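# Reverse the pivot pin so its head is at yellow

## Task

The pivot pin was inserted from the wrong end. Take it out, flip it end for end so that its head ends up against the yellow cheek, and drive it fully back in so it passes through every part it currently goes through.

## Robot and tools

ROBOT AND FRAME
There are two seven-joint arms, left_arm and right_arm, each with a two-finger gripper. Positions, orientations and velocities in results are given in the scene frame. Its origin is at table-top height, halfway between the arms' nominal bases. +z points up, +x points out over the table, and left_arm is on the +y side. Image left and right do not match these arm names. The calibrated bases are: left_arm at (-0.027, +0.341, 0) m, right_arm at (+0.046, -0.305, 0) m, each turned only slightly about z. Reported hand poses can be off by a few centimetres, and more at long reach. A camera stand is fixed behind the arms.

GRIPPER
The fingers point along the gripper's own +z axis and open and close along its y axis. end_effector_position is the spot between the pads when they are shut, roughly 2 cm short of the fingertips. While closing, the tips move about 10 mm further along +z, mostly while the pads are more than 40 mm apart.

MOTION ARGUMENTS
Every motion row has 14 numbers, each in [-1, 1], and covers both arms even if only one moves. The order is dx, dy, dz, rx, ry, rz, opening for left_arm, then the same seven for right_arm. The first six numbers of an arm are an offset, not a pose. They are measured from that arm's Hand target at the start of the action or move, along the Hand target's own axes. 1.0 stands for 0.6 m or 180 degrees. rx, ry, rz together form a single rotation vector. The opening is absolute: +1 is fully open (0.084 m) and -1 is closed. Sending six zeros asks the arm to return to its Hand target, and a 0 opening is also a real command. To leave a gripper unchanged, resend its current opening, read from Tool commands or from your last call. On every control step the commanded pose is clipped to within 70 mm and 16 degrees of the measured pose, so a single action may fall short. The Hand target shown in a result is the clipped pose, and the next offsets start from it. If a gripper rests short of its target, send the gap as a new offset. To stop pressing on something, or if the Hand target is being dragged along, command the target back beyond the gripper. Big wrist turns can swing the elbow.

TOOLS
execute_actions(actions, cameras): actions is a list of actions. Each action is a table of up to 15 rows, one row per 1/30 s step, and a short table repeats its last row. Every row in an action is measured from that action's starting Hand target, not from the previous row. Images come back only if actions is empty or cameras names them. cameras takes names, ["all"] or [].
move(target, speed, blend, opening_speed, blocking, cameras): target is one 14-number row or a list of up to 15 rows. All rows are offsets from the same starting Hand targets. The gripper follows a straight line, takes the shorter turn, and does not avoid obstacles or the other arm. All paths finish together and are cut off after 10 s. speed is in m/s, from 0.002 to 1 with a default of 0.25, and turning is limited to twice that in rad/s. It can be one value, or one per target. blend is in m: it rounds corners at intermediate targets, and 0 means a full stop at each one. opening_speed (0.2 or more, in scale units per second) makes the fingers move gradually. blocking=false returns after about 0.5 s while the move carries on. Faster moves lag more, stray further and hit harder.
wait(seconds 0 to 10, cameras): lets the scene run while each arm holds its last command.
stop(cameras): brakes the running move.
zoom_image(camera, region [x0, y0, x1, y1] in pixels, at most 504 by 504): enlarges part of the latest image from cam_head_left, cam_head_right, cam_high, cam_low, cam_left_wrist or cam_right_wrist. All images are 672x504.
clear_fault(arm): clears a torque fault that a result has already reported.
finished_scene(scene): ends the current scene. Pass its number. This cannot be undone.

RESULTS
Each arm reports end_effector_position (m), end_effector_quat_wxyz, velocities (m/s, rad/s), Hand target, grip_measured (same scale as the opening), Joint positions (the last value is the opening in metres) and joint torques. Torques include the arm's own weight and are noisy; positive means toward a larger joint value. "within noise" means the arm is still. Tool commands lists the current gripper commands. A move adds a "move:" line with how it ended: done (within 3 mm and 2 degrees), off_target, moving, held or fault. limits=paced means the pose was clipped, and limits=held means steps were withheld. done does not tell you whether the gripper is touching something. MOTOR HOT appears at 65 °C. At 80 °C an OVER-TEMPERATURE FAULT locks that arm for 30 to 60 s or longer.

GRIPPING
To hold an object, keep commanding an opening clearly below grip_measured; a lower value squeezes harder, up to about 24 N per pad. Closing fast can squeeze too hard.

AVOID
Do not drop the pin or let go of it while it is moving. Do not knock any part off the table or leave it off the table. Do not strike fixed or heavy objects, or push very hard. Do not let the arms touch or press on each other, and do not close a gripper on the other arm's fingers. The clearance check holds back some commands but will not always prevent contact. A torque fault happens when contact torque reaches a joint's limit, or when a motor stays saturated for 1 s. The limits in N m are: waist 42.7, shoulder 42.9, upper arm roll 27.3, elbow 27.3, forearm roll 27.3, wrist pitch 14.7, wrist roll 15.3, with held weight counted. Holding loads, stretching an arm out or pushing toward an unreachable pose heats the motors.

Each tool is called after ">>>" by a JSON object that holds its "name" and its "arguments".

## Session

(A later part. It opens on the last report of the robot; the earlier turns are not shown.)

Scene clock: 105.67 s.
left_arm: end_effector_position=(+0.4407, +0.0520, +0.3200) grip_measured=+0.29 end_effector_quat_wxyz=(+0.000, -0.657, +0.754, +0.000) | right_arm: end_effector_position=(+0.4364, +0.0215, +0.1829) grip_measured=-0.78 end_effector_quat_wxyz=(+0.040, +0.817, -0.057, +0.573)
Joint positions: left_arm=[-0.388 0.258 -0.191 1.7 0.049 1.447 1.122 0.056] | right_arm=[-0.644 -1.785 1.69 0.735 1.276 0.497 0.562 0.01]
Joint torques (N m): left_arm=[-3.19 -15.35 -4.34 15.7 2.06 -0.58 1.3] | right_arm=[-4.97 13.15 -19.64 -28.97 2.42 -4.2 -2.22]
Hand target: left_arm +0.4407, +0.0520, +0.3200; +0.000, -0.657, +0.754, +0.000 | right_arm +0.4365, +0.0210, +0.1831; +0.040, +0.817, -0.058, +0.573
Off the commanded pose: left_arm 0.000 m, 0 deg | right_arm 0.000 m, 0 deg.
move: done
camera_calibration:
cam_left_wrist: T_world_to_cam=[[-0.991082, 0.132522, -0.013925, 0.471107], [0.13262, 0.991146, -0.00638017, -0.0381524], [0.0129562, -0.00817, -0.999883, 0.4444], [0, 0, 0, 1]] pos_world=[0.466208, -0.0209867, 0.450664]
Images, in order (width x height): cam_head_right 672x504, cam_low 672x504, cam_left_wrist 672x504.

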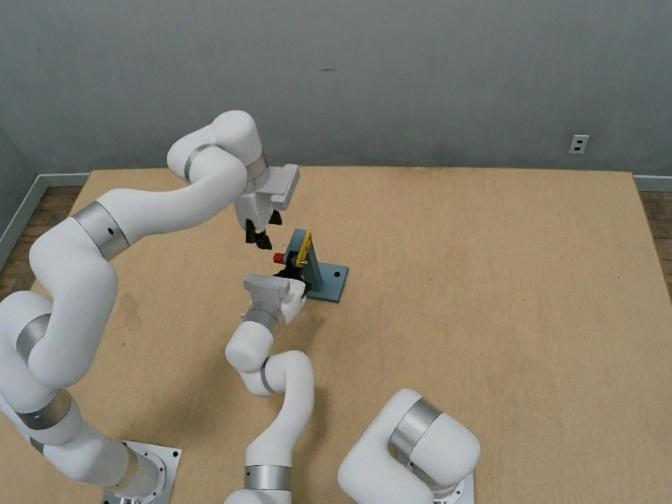

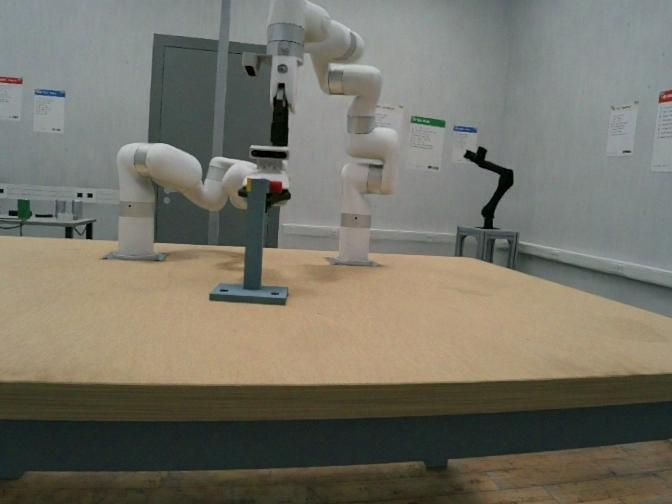

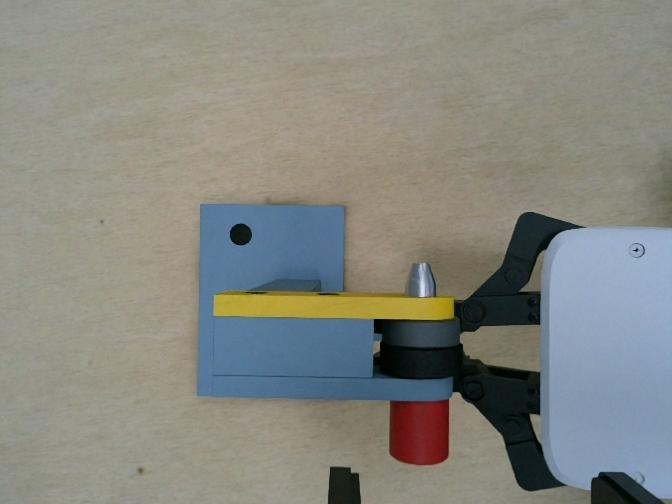

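>>> {"name": "move", "arguments": {"target": [0,0,0,0,0,0,0.3,-0.0047,-0.0025,0.002,0,0,0,-0.95], "speed": 0.02, "cameras": ["cam_left_wrist"]}}

>>> {"name": "zoom_image", "arguments": {"camera": "cam_left_wrist", "region": [340, 240, 500, 400]}}

Scene clock: 111.00 s.
left_arm: end_effector_position=(+0.4407, +0.0520, +0.3200) grip_measured=+0.29 end_effector_quat_wxyz=(+0.000, -0.657, +0.754, +0.000) | right_arm: end_effector_position=(+0.4369, +0.0224, +0.1801) grip_measured=-0.78 end_effector_quat_wxyz=(+0.040, +0.817, -0.058, +0.573)
Joint positions: left_arm=[-0.388 0.258 -0.191 1.7 0.049 1.447 1.122 0.056] | right_arm=[-0.646 -1.789 1.696 0.74 1.277 0.496 0.57 0.01]
Joint torques (N m): left_arm=[-3.22 -15.47 -4.21 15.61 2.09 -0.48 1.26] | right_arm=[-8.19 9.81 -9.79 -8.11 1.83 0.55 3.07]
Hand target: left_arm +0.4407, +0.0520, +0.3200; +0.000, -0.657, +0.754, +0.000 | right_arm +0.4369, +0.0225, +0.1800; +0.040, +0.817, -0.058, +0.573
Off the commanded pose: left_arm 0.000 m, 0 deg | right_arm 0.000 m, 0 deg.
move: done
camera_calibration:
cam_left_wrist: T_world_to_cam=[[-0.991082, 0.132522, -0.013925, 0.471107], [0.13262, 0.991146, -0.00638017, -0.0381524], [0.0129562, -0.00817, -0.999883, 0.4444], [0, 0, 0, 1]] pos_world=[0.466208, -0.0209867, 0.450664]
Images, in order (width x height): cam_left_wrist 672x504.

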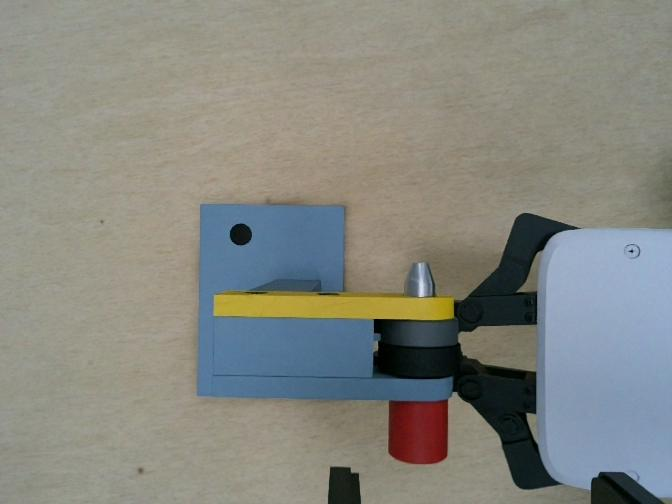

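Scaled by 3.150 from the camera's 672x504 image, which has a finer 960x720 frame.

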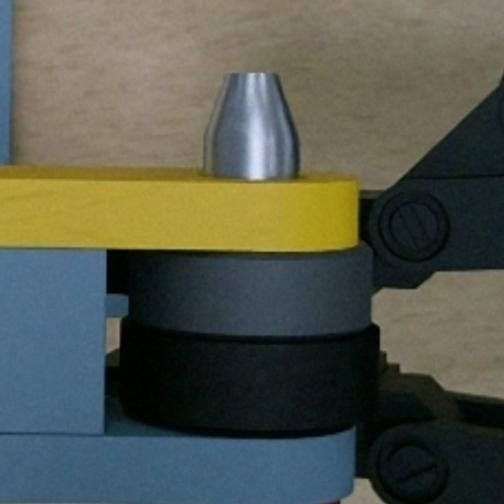

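>>> {"name": "move", "arguments": {"target": [0,-0.0075,0.1167,0,0,0,0.1,0,0,0,0,0,0,-0.95], "speed": 0.12, "cameras": ["cam_left_wrist","cam_low","cam_head_left","cam_head_right"]}}

>>> {"name": "zoom_image", "arguments": {"camera": "cam_low", "region": [235, 150, 305, 230]}}

>>> {"name": "zoom_image", "arguments": {"camera": "cam_head_right", "region": [230, 200, 330, 300]}}

>>> {"name": "zoom_image", "arguments": {"camera": "cam_head_left", "region": [230, 200, 330, 300]}}

Scene clock: 118.73 s.
left_arm: end_effector_position=(+0.4452, +0.0515, +0.2500) grip_measured=+0.09 end_effector_quat_wxyz=(+0.000, -0.657, +0.754, +0.000) | right_arm: end_effector_position=(+0.4369, +0.0225, +0.1800) grip_measured=-0.78 end_effector_quat_wxyz=(+0.040, +0.817, -0.058, +0.573)
Joint positions: left_arm=[-0.382 0.273 -0.187 1.521 0.053 1.253 1.122 0.048] | right_arm=[-0.646 -1.789 1.696 0.74 1.277 0.496 0.57 0.01]
Joint torques (N m): left_arm=[2.18 -15.78 2.06 10.81 2.5 -3.03 -1.37] | right_arm=[0.88 16.64 -13.86 -7.18 -2.24 1.05 2.46]
Hand target: left_arm +0.4452, +0.0515, +0.2499; +0.000, -0.657, +0.754, +0.000 | right_arm +0.4369, +0.0225, +0.1800; +0.040, +0.817, -0.058, +0.573
Off the commanded pose: left_arm 0.000 m, 0 deg | right_arm 0.000 m, 0 deg.
move: done
camera_calibration:
cam_left_wrist: T_world_to_cam=[[-0.991081, 0.13252, -0.014024, 0.47461], [0.132619, 0.991147, -0.00636692, -0.0385923], [0.0130561, -0.00816999, -0.999881, 0.374299], [0, 0, 0, 1]] pos_world=[0.470608, -0.0215867, 0.380665]
Images, in order (width x height): cam_head_left 672x504, cam_head_right 672x504, cam_low 672x504, cam_left_wrist 672x504.

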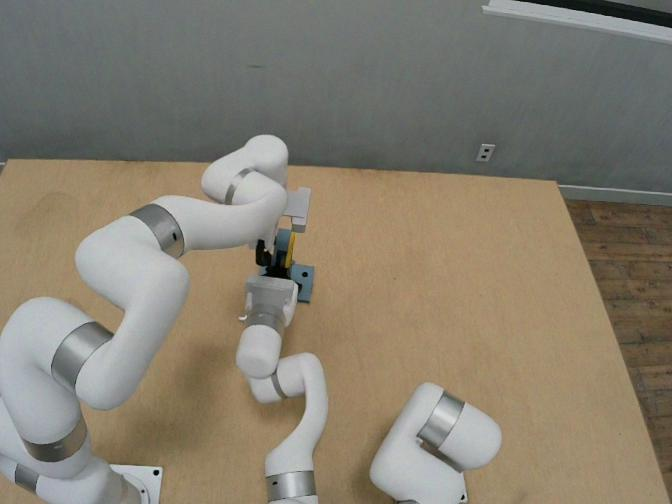

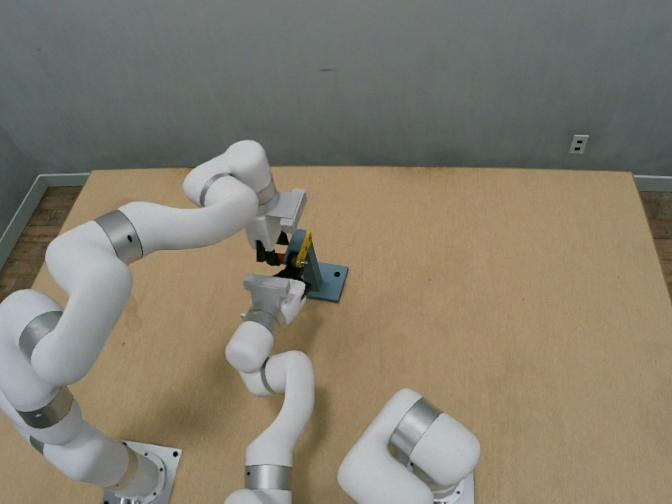

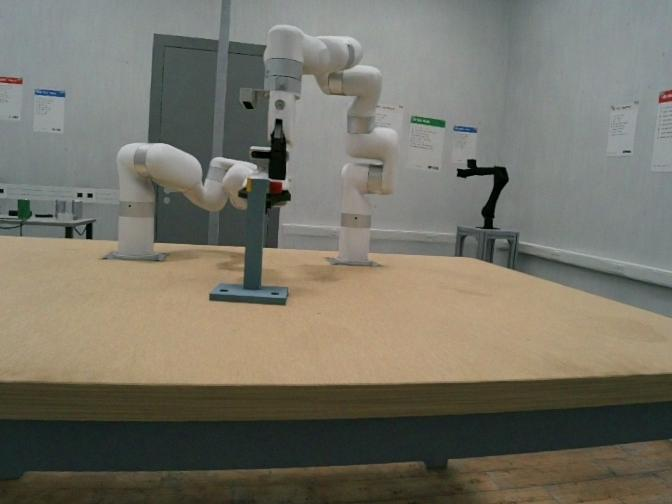

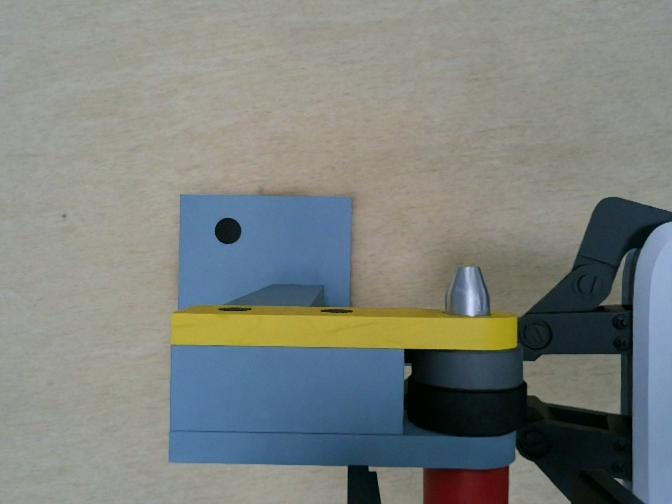

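Scaled by 6.300 from the camera's 672x504 image, which has a finer 960x720 frame.

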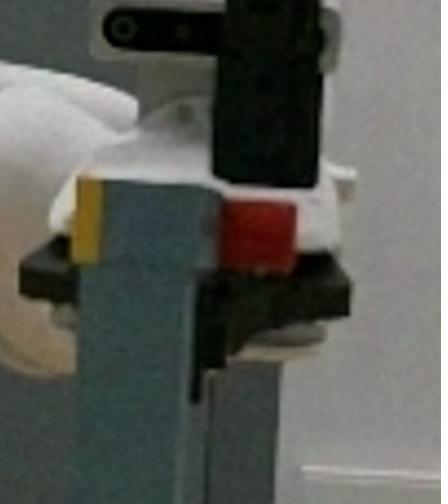

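Scaled by 5.040 from the camera's 672x504 image, which has a finer 960x720 frame.

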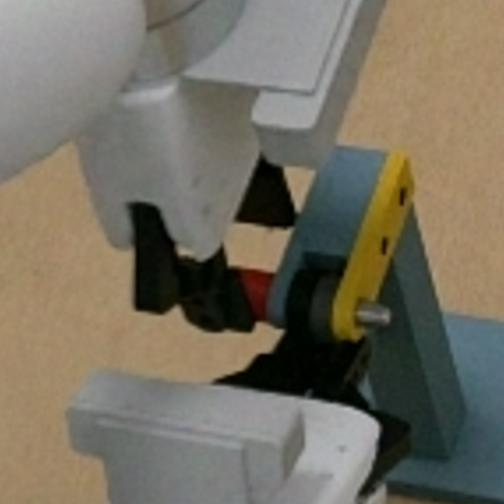

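Scaled by 5.040 from the camera's 672x504 image, which has a finer 960x720 frame.

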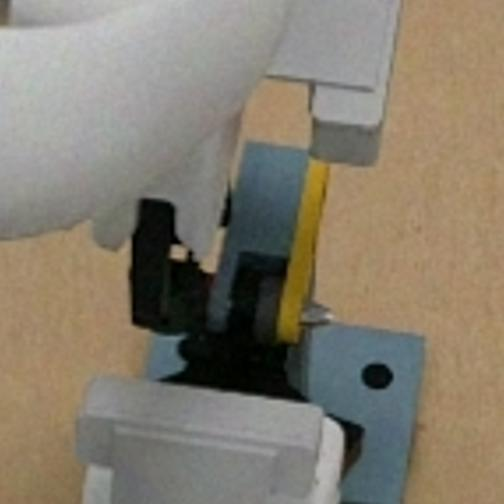

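>>> {"name": "move", "arguments": {"target": [[-0.0042,0,0,0,0,0,0.1,0,0,0,0,0,0,-0.95],[-0.0042,0,0.035,0,0,0,0.1,0,0,0,0,0,0,-0.95]], "speed": 0.04, "blend": 0.001, "cameras": ["cam_left_wrist","cam_low","cam_head_right"]}}

>>> {"name": "zoom_image", "arguments": {"camera": "cam_low", "region": [235, 150, 305, 230]}}

>>> {"name": "zoom_image", "arguments": {"camera": "cam_head_right", "region": [240, 220, 320, 300]}}

Scene clock: 127.40 s.
left_arm: end_effector_position=(+0.4455, +0.0540, +0.2290) grip_measured=+0.09 end_effector_quat_wxyz=(+0.000, -0.657, +0.754, +0.000) | right_arm: end_effector_position=(+0.4369, +0.0225, +0.1800) grip_measured=-0.78 end_effector_quat_wxyz=(+0.040, +0.817, -0.058, +0.573)
Joint positions: left_arm=[-0.379 0.279 -0.184 1.469 0.054 1.195 1.125 0.048] | right_arm=[-0.646 -1.789 1.696 0.74 1.277 0.496 0.57 0.01]
Joint torques (N m): left_arm=[2.13 -15.89 1.77 10.96 2.47 -3.07 -1.32] | right_arm=[0.71 16.65 -13.76 -7.32 -2.05 0.84 2.01]
Hand target: left_arm +0.4455, +0.0540, +0.2289; +0.000, -0.657, +0.754, +0.000 | right_arm +0.4369, +0.0225, +0.1800; +0.040, +0.817, -0.058, +0.573
Off the commanded pose: left_arm 0.000 m, 0 deg | right_arm 0.000 m, 0 deg.
move: done
camera_calibration:
cam_left_wrist: T_world_to_cam=[[-0.991082, 0.132521, -0.0139249, 0.474246], [0.132619, 0.991147, -0.00638018, -0.0412389], [0.0129562, -0.00817, -0.999883, 0.353365], [0, 0, 0, 1]] pos_world=[0.470908, -0.0190867, 0.359664]
Images, in order (width x height): cam_head_right 672x504, cam_low 672x504, cam_left_wrist 672x504.

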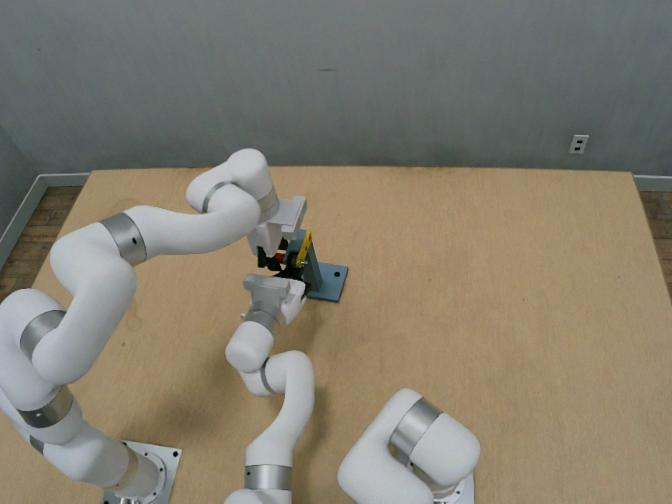

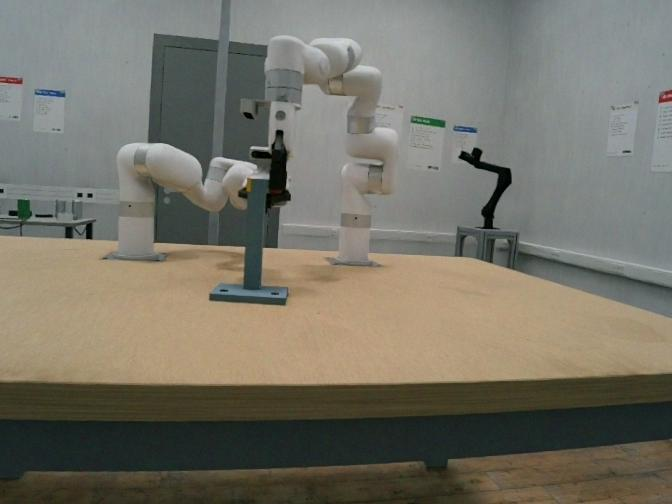

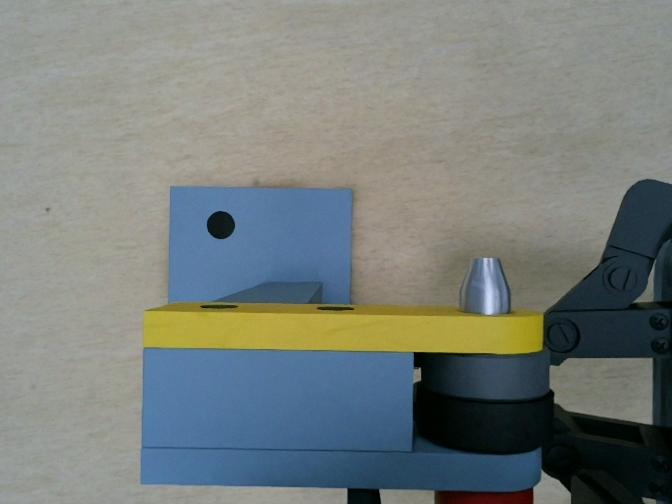

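Scaled by 6.300 from the camera's 672x504 image, which has a finer 960x720 frame.

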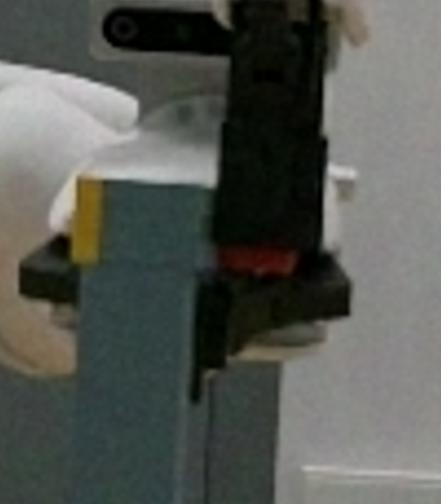

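Scaled by 6.300 from the camera's 672x504 image, which has a finer 960x720 frame.

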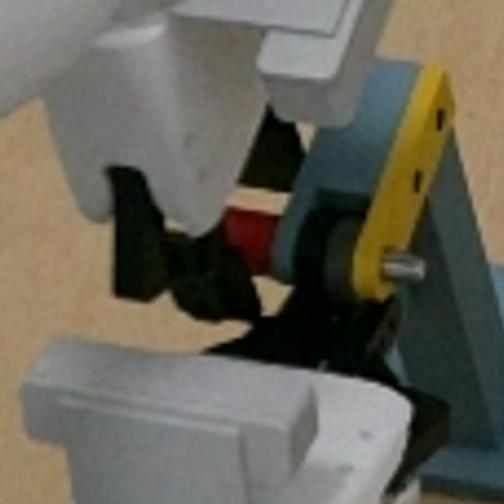

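>>> {"name": "move", "arguments": {"target": [0,0,0,0,0,0,-0.9,0,0,0,0,0,0,-0.95], "opening_speed": 0.6, "cameras": ["cam_left_wrist","cam_low"]}}

>>> {"name": "zoom_image", "arguments": {"camera": "cam_low", "region": [235, 150, 305, 230]}}

Scene clock: 131.73 s.
left_arm: end_effector_position=(+0.4455, +0.0539, +0.2289) grip_measured=-0.49 end_effector_quat_wxyz=(+0.000, -0.657, +0.754, +0.000) | right_arm: end_effector_position=(+0.4369, +0.0225, +0.1801) grip_measured=-0.78 end_effector_quat_wxyz=(+0.040, +0.817, -0.058, +0.573)
Joint positions: left_arm=[-0.379 0.279 -0.184 1.469 0.054 1.195 1.125 0.023] | right_arm=[-0.646 -1.789 1.696 0.74 1.277 0.496 0.57 0.01]
Joint torques (N m): left_arm=[4.19 -16.19 3.68 21.32 0.5 -10.37 -1.22] | right_arm=[0.53 15.94 -10.34 -8.96 -1.73 0.92 1.64]
Hand target: left_arm +0.4455, +0.0540, +0.2289; +0.000, -0.657, +0.754, +0.000 | right_arm +0.4369, +0.0225, +0.1800; +0.040, +0.817, -0.058, +0.573
Off the commanded pose: left_arm 0.000 m, 0 deg | right_arm 0.000 m, 0 deg.
move: done
camera_calibration:
cam_left_wrist: T_world_to_cam=[[-0.991071, 0.132621, -0.0138131, 0.474215], [0.132717, 0.991134, -0.00629309, -0.0412175], [0.012856, -0.00807014, -0.999885, 0.353414], [0, 0, 0, 1]] pos_world=[0.470908, -0.0191868, 0.359664]
Images, in order (width x height): cam_low 672x504, cam_left_wrist 672x504.

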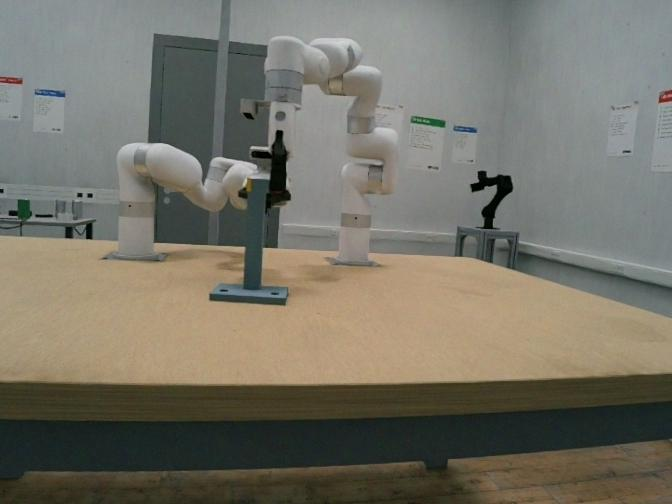

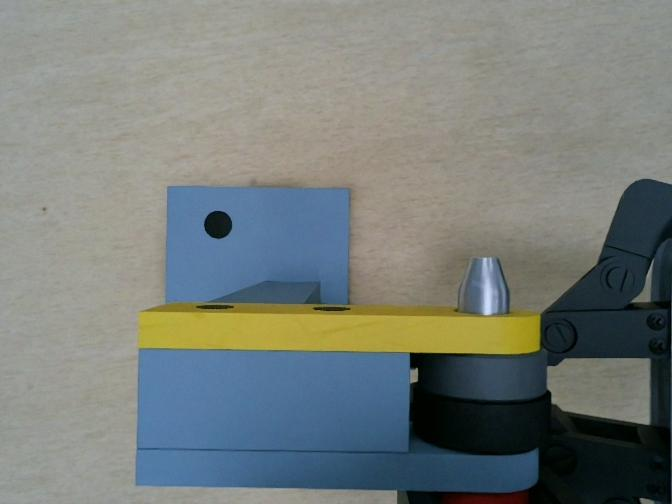

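Scaled by 6.300 from the camera's 672x504 image, which has a finer 960x720 frame.

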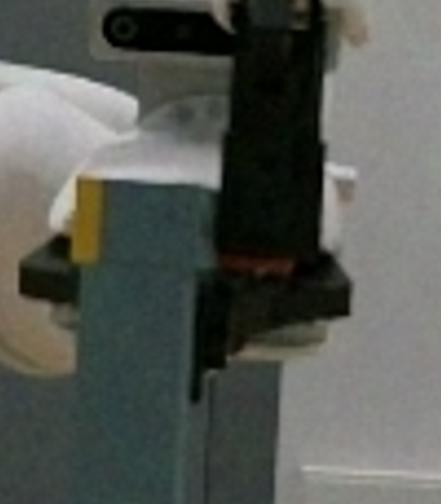

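>>> {"name": "move", "arguments": {"target": [-0.02,0,0,0,0,0,-0.95,0,0,0,0,0,0,-0.95], "speed": 0.03, "cameras": ["cam_left_wrist"]}}

Scene clock: 137.80 s.
left_arm: end_effector_position=(+0.4472, +0.0658, +0.2289) grip_measured=-0.49 end_effector_quat_wxyz=(+0.000, -0.657, +0.754, +0.000) | right_arm: end_effector_position=(+0.4369, +0.0225, +0.1801) grip_measured=-0.78 end_effector_quat_wxyz=(+0.040, +0.817, -0.058, +0.573)
Joint positions: left_arm=[-0.363 0.263 -0.177 1.447 0.049 1.189 1.148 0.023] | right_arm=[-0.646 -1.789 1.696 0.74 1.277 0.496 0.57 0.01]
Joint torques (N m): left_arm=[7.82 -23.15 6.32 13.72 -0.74 -5.86 0.98] | right_arm=[0.47 14.09 -8.81 -11.51 -1.31 0.96 1.13]
Hand target: left_arm +0.4472, +0.0658, +0.2289; +0.000, -0.657, +0.754, +0.000 | right_arm +0.4369, +0.0225, +0.1800; +0.040, +0.817, -0.058, +0.573
Off the commanded pose: left_arm 0.000 m, 0 deg | right_arm 0.000 m, 0 deg.
move: done
camera_calibration:
cam_left_wrist: T_world_to_cam=[[-0.991094, 0.132422, -0.0140235, 0.474395], [0.132521, 0.99116, -0.00636817, -0.053217], [0.0130563, -0.00816986, -0.999881, 0.353393], [0, 0, 0, 1]] pos_world=[0.472608, -0.00718643, 0.359665]
Images, in order (width x height): cam_left_wrist 672x504.

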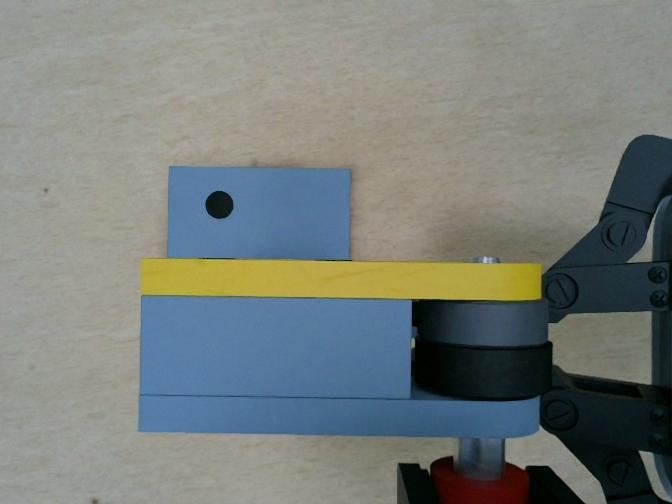

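>>> {"name": "move", "arguments": {"target": [-0.083,0,0,0,0,0,-0.95,0,0,0,0,0,0,-0.95], "speed": 0.04, "cameras": ["cam_left_wrist","cam_head_right"]}}

>>> {"name": "zoom_image", "arguments": {"camera": "cam_head_right", "region": [230, 210, 330, 310]}}

Scene clock: 142.37 s.
left_arm: end_effector_position=(+0.4540, +0.1152, +0.2290) grip_measured=-0.49 end_effector_quat_wxyz=(+0.000, -0.657, +0.754, +0.000) | right_arm: end_effector_position=(+0.4369, +0.0225, +0.1800) grip_measured=-0.78 end_effector_quat_wxyz=(+0.040, +0.817, -0.058, +0.573)
Joint positions: left_arm=[-0.3 0.203 -0.145 1.369 0.032 1.169 1.246 0.023] | right_arm=[-0.646 -1.789 1.696 0.74 1.277 0.496 0.57 0.01]
Joint torques (N m): left_arm=[3.65 -22.28 2.47 11.31 -2.61 -3.18 1.33] | right_arm=[0.05 13.61 -13.46 -8.57 -2.05 0.54 0.7]
Hand target: left_arm +0.4540, +0.1152, +0.2290; +0.000, -0.657, +0.754, +0.000 | right_arm +0.4369, +0.0225, +0.1800; +0.040, +0.817, -0.058, +0.573
Off the commanded pose: left_arm 0.000 m, 0 deg | right_arm 0.000 m, 0 deg.
move: done
camera_calibration:
cam_left_wrist: T_world_to_cam=[[-0.991082, 0.132521, -0.0139249, 0.47456], [0.132619, 0.991147, -0.00638018, -0.103024], [0.0129562, -0.00817, -0.999883, 0.353755], [0, 0, 0, 1]] pos_world=[0.479408, 0.0421133, 0.359664]
Images, in order (width x height): cam_head_right 672x504, cam_left_wrist 672x504.

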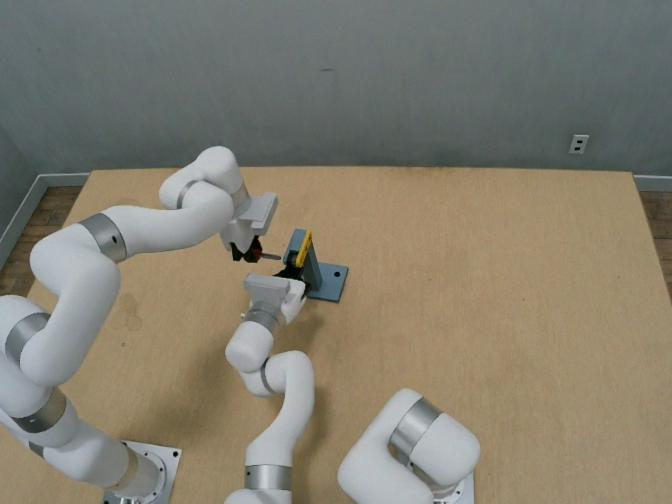

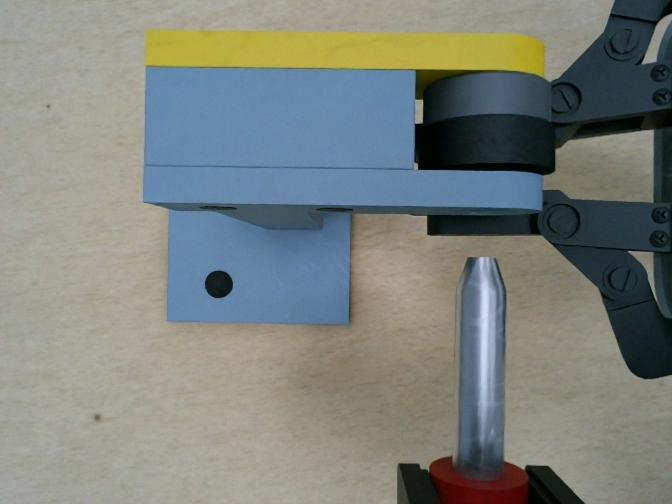

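Scaled by 5.040 from the camera's 672x504 image, which has a finer 960x720 frame.

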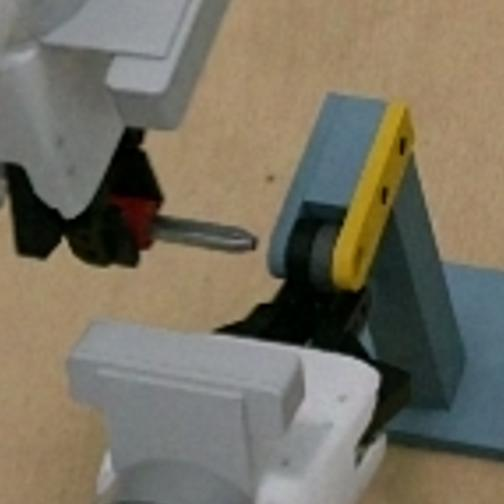

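>>> {"name": "move", "arguments": {"target": [[0,0,-0.1167,0,0,0,-0.95,0,0,0,0,0,0,-0.95],[0,0,-0.1167,0,0,-0.6,-0.95,0,0,0,0,0,0,-0.95],[0.05,0,-0.1167,0,0,-1,-0.95,0,0,0,0,0,0,-0.95],[0.3313,0.0013,-0.1167,0,0,-1,-0.95,0,0,0,0,0,0,-0.95]], "speed": 0.4, "blend": 0.01, "cameras": ["all"]}}

Scene clock: 157.67 s.
left_arm: end_effector_position=(+0.4260, -0.0816, +0.2989) grip_measured=-0.49 end_effector_quat_wxyz=(+0.000, +0.754, +0.657, +0.000) | right_arm: end_effector_position=(+0.4369, +0.0225, +0.1800) grip_measured=-0.78 end_effector_quat_wxyz=(+0.040, +0.817, -0.058, +0.573)
Joint positions: left_arm=[-0.719 0.551 -0.04 2.074 0.021 1.524 -2.195 0.023] | right_arm=[-0.646 -1.789 1.696 0.74 1.277 0.496 0.57 0.01]
Joint torques (N m): left_arm=[-3.06 -20.56 -2.69 15.9 2.6 -0.1 -1.42] | right_arm=[-0.91 14.43 -13.96 -12.72 -0.08 -0.72 0.48]
Hand target: left_arm +0.4260, -0.0816, +0.2989; +0.000, +0.754, +0.657, +0.000 | right_arm +0.4369, +0.0225, +0.1800; +0.040, +0.817, -0.058, +0.573
Off the commanded pose: left_arm 0.000 m, 0 deg | right_arm 0.000 m, 0 deg.
move: done
camera_calibration:
cam_left_wrist: T_world_to_cam=[[0.99107, -0.132505, -0.0149228, -0.39184], [-0.132621, -0.991142, -0.00705377, 0.0476354], [-0.0138559, 0.00896985, -0.999864, 0.435339], [0, 0, 0, 1]] pos_world=[0.400691, -0.00861219, 0.429768]
cam_right_wrist: T_world_to_cam=[[-0.153669, -0.988042, -0.0126208, 0.126213], [-0.306105, 0.0597445, -0.950121, 0.375441], [0.939514, -0.142141, -0.311625, -0.221335], [0, 0, 0, 1]] pos_world=[0.342267, 0.070812, 0.289334]

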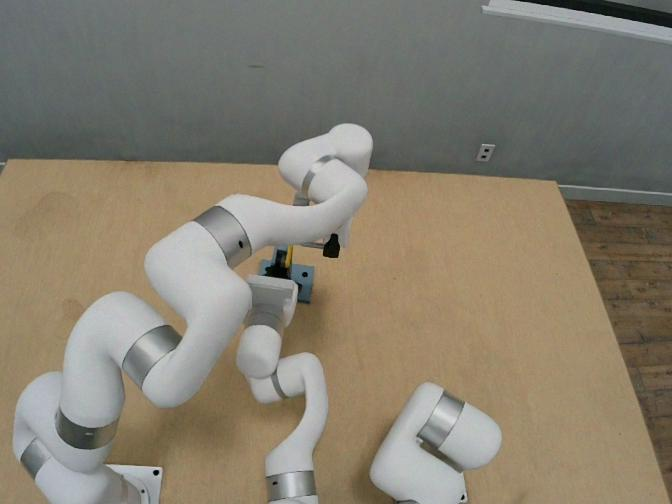

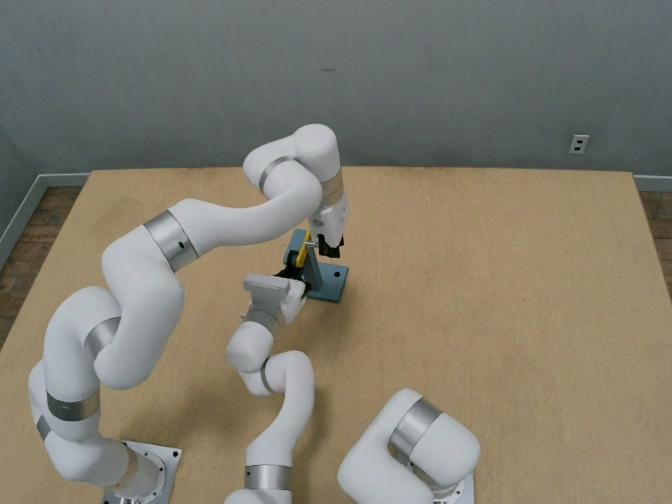

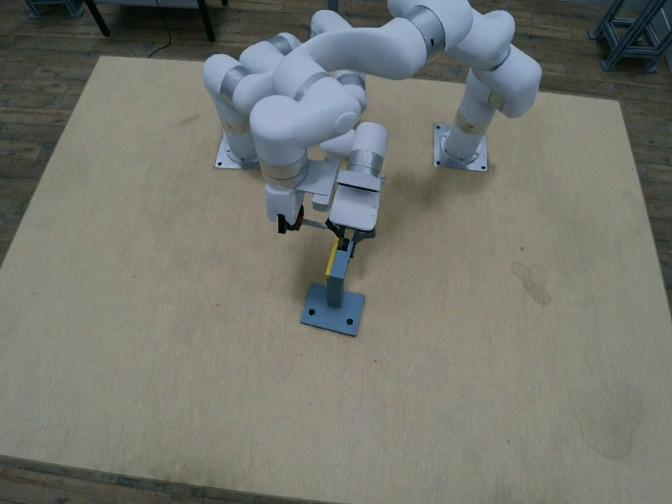

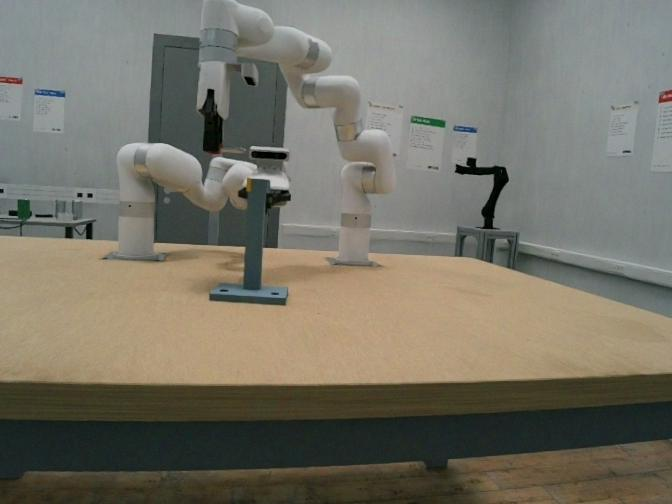

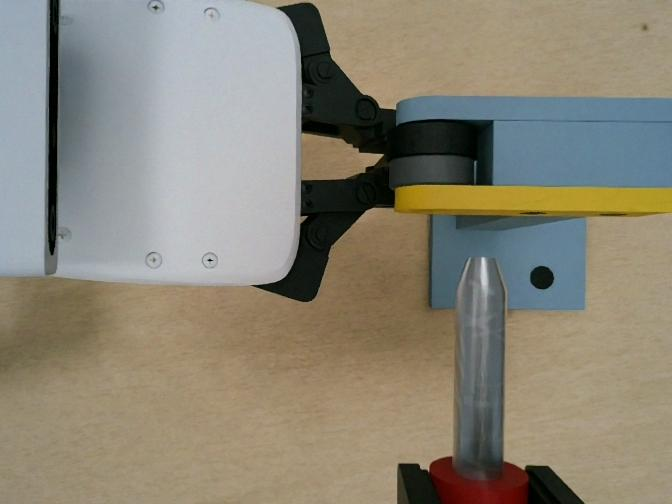

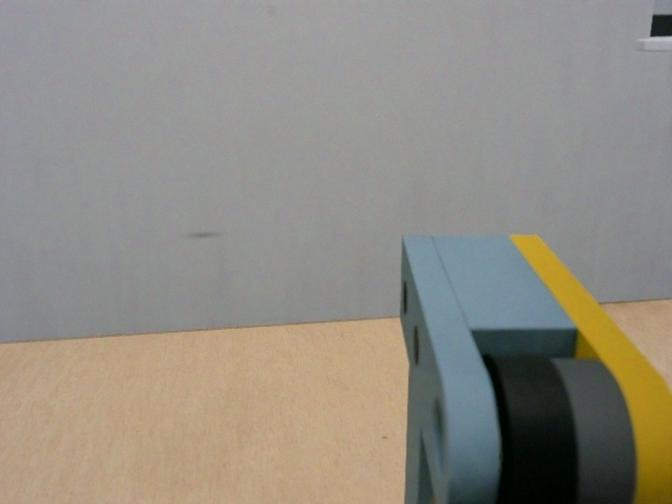

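>>> {"name": "move", "arguments": {"target": [0,0,0.1167,0,0,0,-0.95,0,0,0,0,0,0,-0.95], "speed": 0.15, "cameras": ["cam_left_wrist","cam_low","cam_head_right","cam_head_left"]}}

>>> {"name": "zoom_image", "arguments": {"camera": "cam_low", "region": [205, 150, 285, 230]}}

>>> {"name": "zoom_image", "arguments": {"camera": "cam_head_right", "region": [270, 210, 350, 290]}}

>>> {"name": "zoom_image", "arguments": {"camera": "cam_left_wrist", "region": [300, 100, 672, 400]}}

Scene clock: 163.83 s.
left_arm: end_effector_position=(+0.4260, -0.0817, +0.2290) grip_measured=-0.49 end_effector_quat_wxyz=(+0.000, +0.754, +0.657, +0.000) | right_arm: end_effector_position=(+0.4369, +0.0225, +0.1800) grip_measured=-0.78 end_effector_quat_wxyz=(+0.040, +0.817, -0.058, +0.573)
Joint positions: left_arm=[-0.716 0.528 -0.04 1.838 0.021 1.311 -2.196 0.023] | right_arm=[-0.646 -1.789 1.696 0.74 1.277 0.496 0.57 0.01]
Joint torques (N m): left_arm=[3.64 -20.59 2.57 11.29 1.89 -3.02 -1.45] | right_arm=[-1.23 14.54 -14.03 -12.7 1.61 -1.03 0.22]
Hand target: left_arm +0.4259, -0.0816, +0.2289; +0.000, +0.754, +0.657, +0.000 | right_arm +0.4369, +0.0225, +0.1800; +0.040, +0.817, -0.058, +0.573
Off the commanded pose: left_arm 0.000 m, 0 deg | right_arm 0.000 m, 0 deg.
move: done
camera_calibration:
cam_left_wrist: T_world_to_cam=[[0.991073, -0.132509, -0.0146981, -0.392868], [-0.132621, -0.991143, -0.00688205, 0.0470665], [-0.013656, 0.00876989, -0.999868, 0.365266], [0, 0, 0, 1]] pos_world=[0.400591, -0.00861247, 0.359767]
Images, in order (width x height): cam_head_left 672x504, cam_head_right 672x504, cam_low 672x504, cam_left_wrist 672x504.

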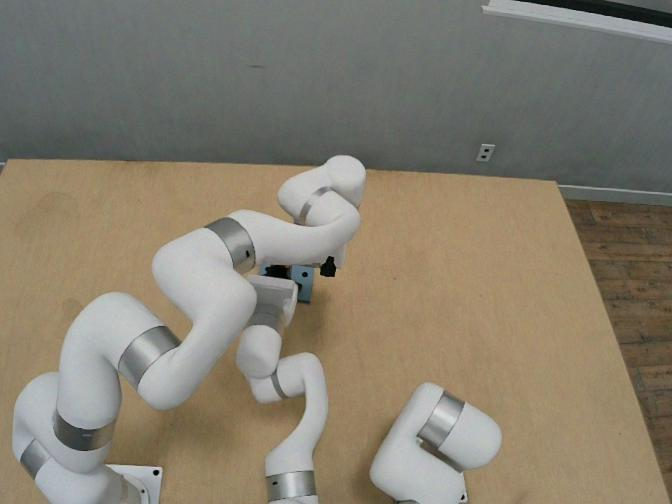

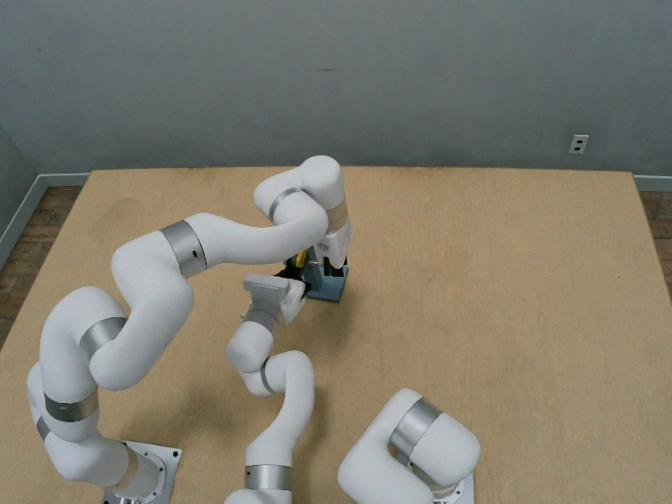

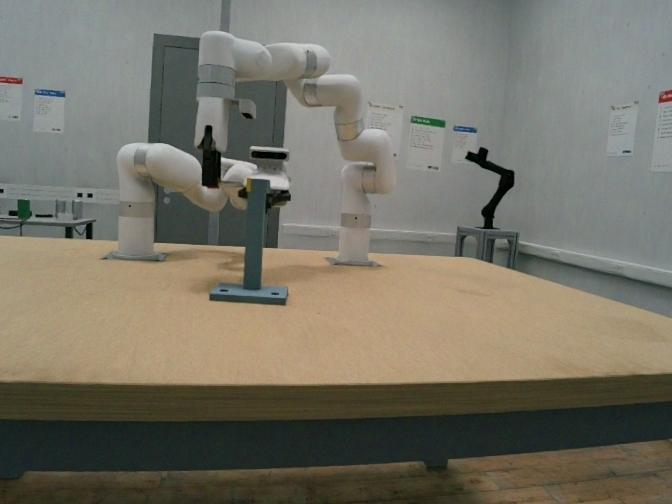

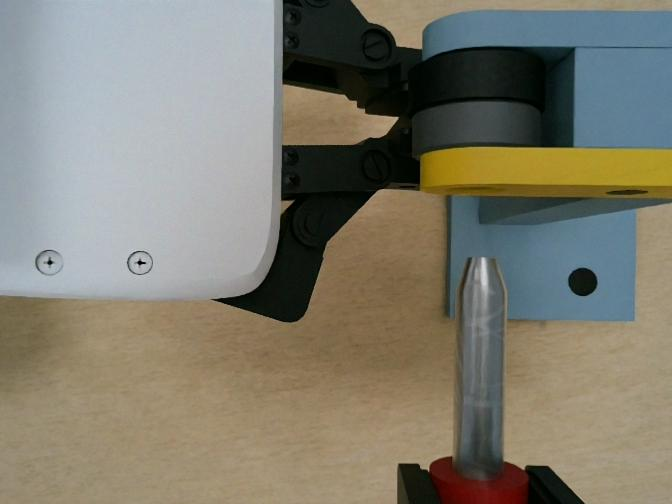

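Scaled by 6.300 from the camera's 672x504 image, which has a finer 960x720 frame.

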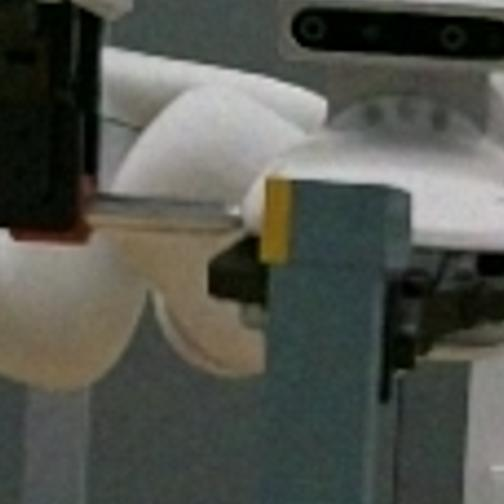

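Scaled by 6.300 from the camera's 672x504 image, which has a finer 960x720 frame.

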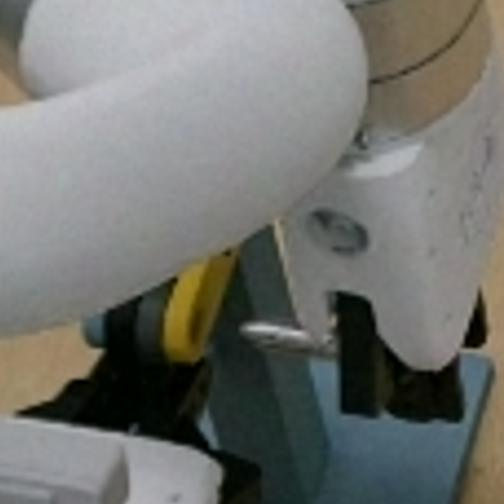

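Scaled by 1.355 from the camera's 672x504 image, which has a finer 960x720 frame.

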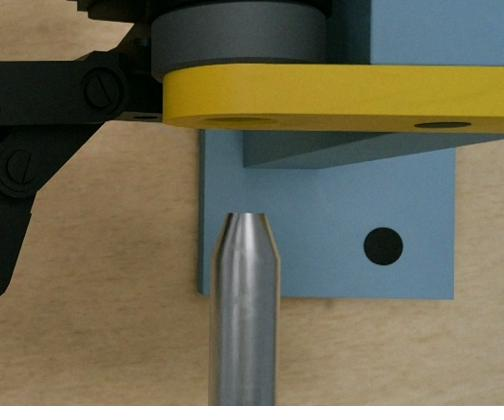

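>>> {"name": "move", "arguments": {"target": [[0,-0.0015,0,0,0,0,-0.95,0,0,0,0,0,0,-0.95],[0.03,-0.0015,0,0,0,0,-0.95,0,0,0,0,0,0,-0.95]], "speed": 0.025, "cameras": ["cam_left_wrist","cam_low"]}}

>>> {"name": "zoom_image", "arguments": {"camera": "cam_low", "region": [205, 150, 285, 230]}}

Scene clock: 173.70 s.
left_arm: end_effector_position=(+0.4275, -0.0637, +0.2289) grip_measured=-0.49 end_effector_quat_wxyz=(+0.000, +0.754, +0.657, +0.000) | right_arm: end_effector_position=(+0.4369, +0.0225, +0.1800) grip_measured=-0.78 end_effector_quat_wxyz=(+0.040, +0.817, -0.058, +0.573)
Joint positions: left_arm=[-0.695 0.482 -0.035 1.768 0.017 1.287 -2.171 0.023] | right_arm=[-0.646 -1.789 1.696 0.74 1.277 0.496 0.57 0.01]
Joint torques (N m): left_arm=[3.59 -27.08 2.1 11.33 -2.34 -3.04 1.26] | right_arm=[-1.34 14.19 -13.9 -12.75 2.35 -1.36 -0.02]
Hand target: left_arm +0.4275, -0.0637, +0.2289; +0.000, +0.754, +0.657, +0.000 | right_arm +0.4369, +0.0225, +0.1800; +0.040, +0.817, -0.058, +0.573
Off the commanded pose: left_arm 0.000 m, 0 deg | right_arm 0.000 m, 0 deg.
move: done
camera_calibration:
cam_left_wrist: T_world_to_cam=[[0.99107, -0.132505, -0.0149228, -0.392001], [-0.132621, -0.991142, -0.00705377, 0.0650813], [-0.0138559, 0.00896985, -0.999864, 0.365109], [0, 0, 0, 1]] pos_world=[0.402191, 0.00928781, 0.359668]
Images, in order (width x height): cam_low 672x504, cam_left_wrist 672x504.

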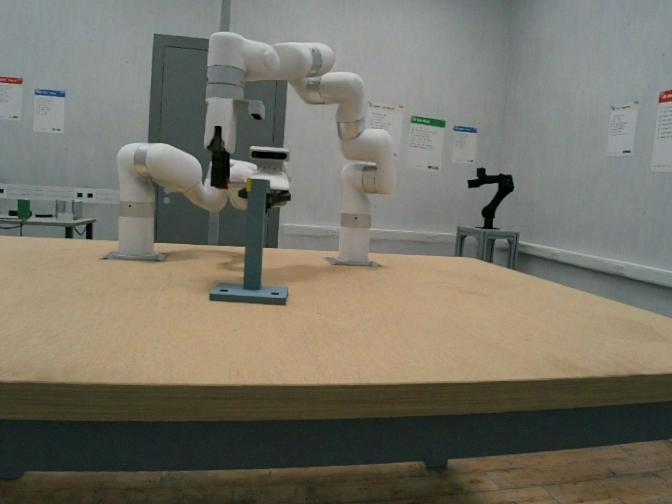

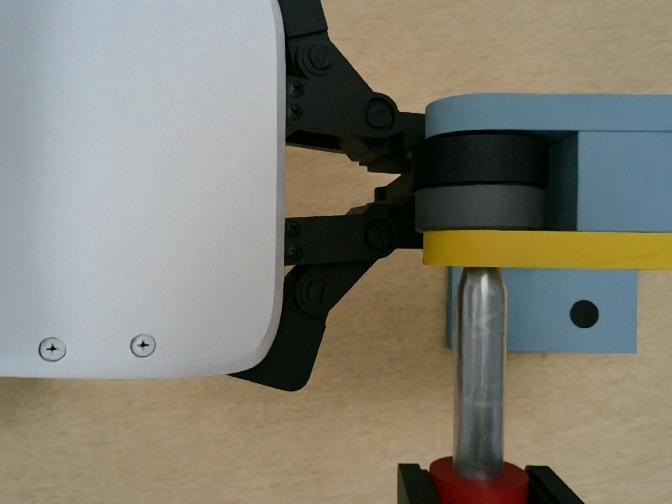

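Scaled by 6.300 from the camera's 672x504 image, which has a finer 960x720 frame.

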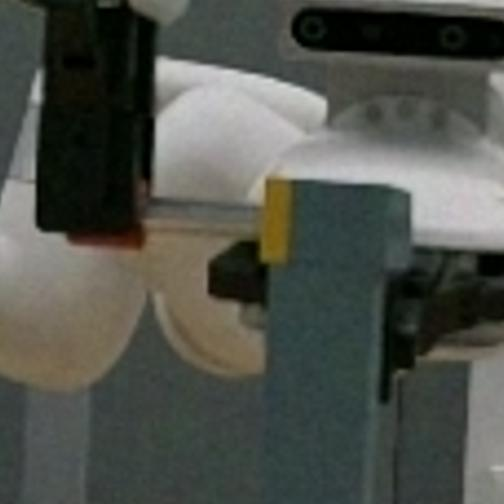

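>>> {"name": "move", "arguments": {"target": [0.033,0,0,0,0,0,-0.95,0,0,0,0,0,0,-0.95], "speed": 0.02, "cameras": ["cam_left_wrist"]}}

Scene clock: 180.43 s.
left_arm: end_effector_position=(+0.4302, -0.0441, +0.2289) grip_measured=-0.49 end_effector_quat_wxyz=(+0.000, +0.754, +0.657, +0.000) | right_arm: end_effector_position=(+0.4369, +0.0225, +0.1800) grip_measured=-0.78 end_effector_quat_wxyz=(+0.040, +0.817, -0.058, +0.573)
Joint positions: left_arm=[-0.671 0.439 -0.028 1.704 0.012 1.265 -2.141 0.023] | right_arm=[-0.646 -1.789 1.696 0.74 1.277 0.496 0.57 0.01]
Joint torques (N m): left_arm=[5.08 -26.27 3.94 11.61 -1.65 -3.61 1.48] | right_arm=[-1.77 13.4 -13.94 -12.64 2.38 -1.79 -0.47]
Hand target: left_arm +0.4302, -0.0441, +0.2289; +0.000, +0.754, +0.657, +0.000 | right_arm +0.4369, +0.0225, +0.1800; +0.040, +0.817, -0.058, +0.573
Off the commanded pose: left_arm 0.000 m, 0 deg | right_arm 0.000 m, 0 deg.
move: done
camera_calibration:
cam_left_wrist: T_world_to_cam=[[0.99107, -0.132505, -0.0149095, -0.392085], [-0.132619, -0.991143, -0.00695467, 0.0848295], [-0.013856, 0.00886986, -0.999865, 0.364973], [0, 0, 0, 1]] pos_world=[0.404891, 0.0288877, 0.359668]
Images, in order (width x height): cam_left_wrist 672x504.

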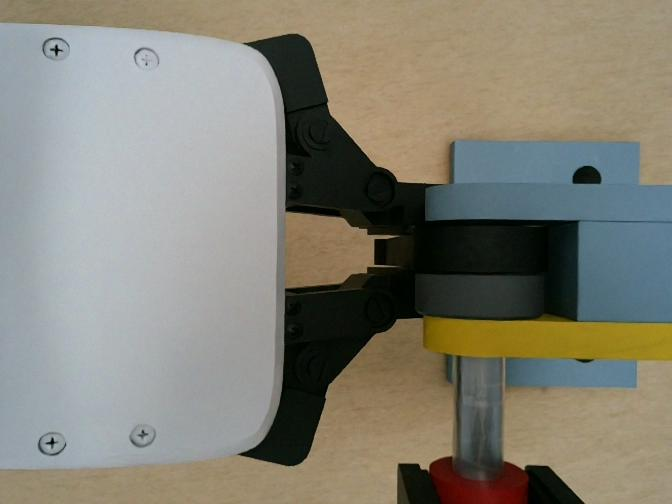

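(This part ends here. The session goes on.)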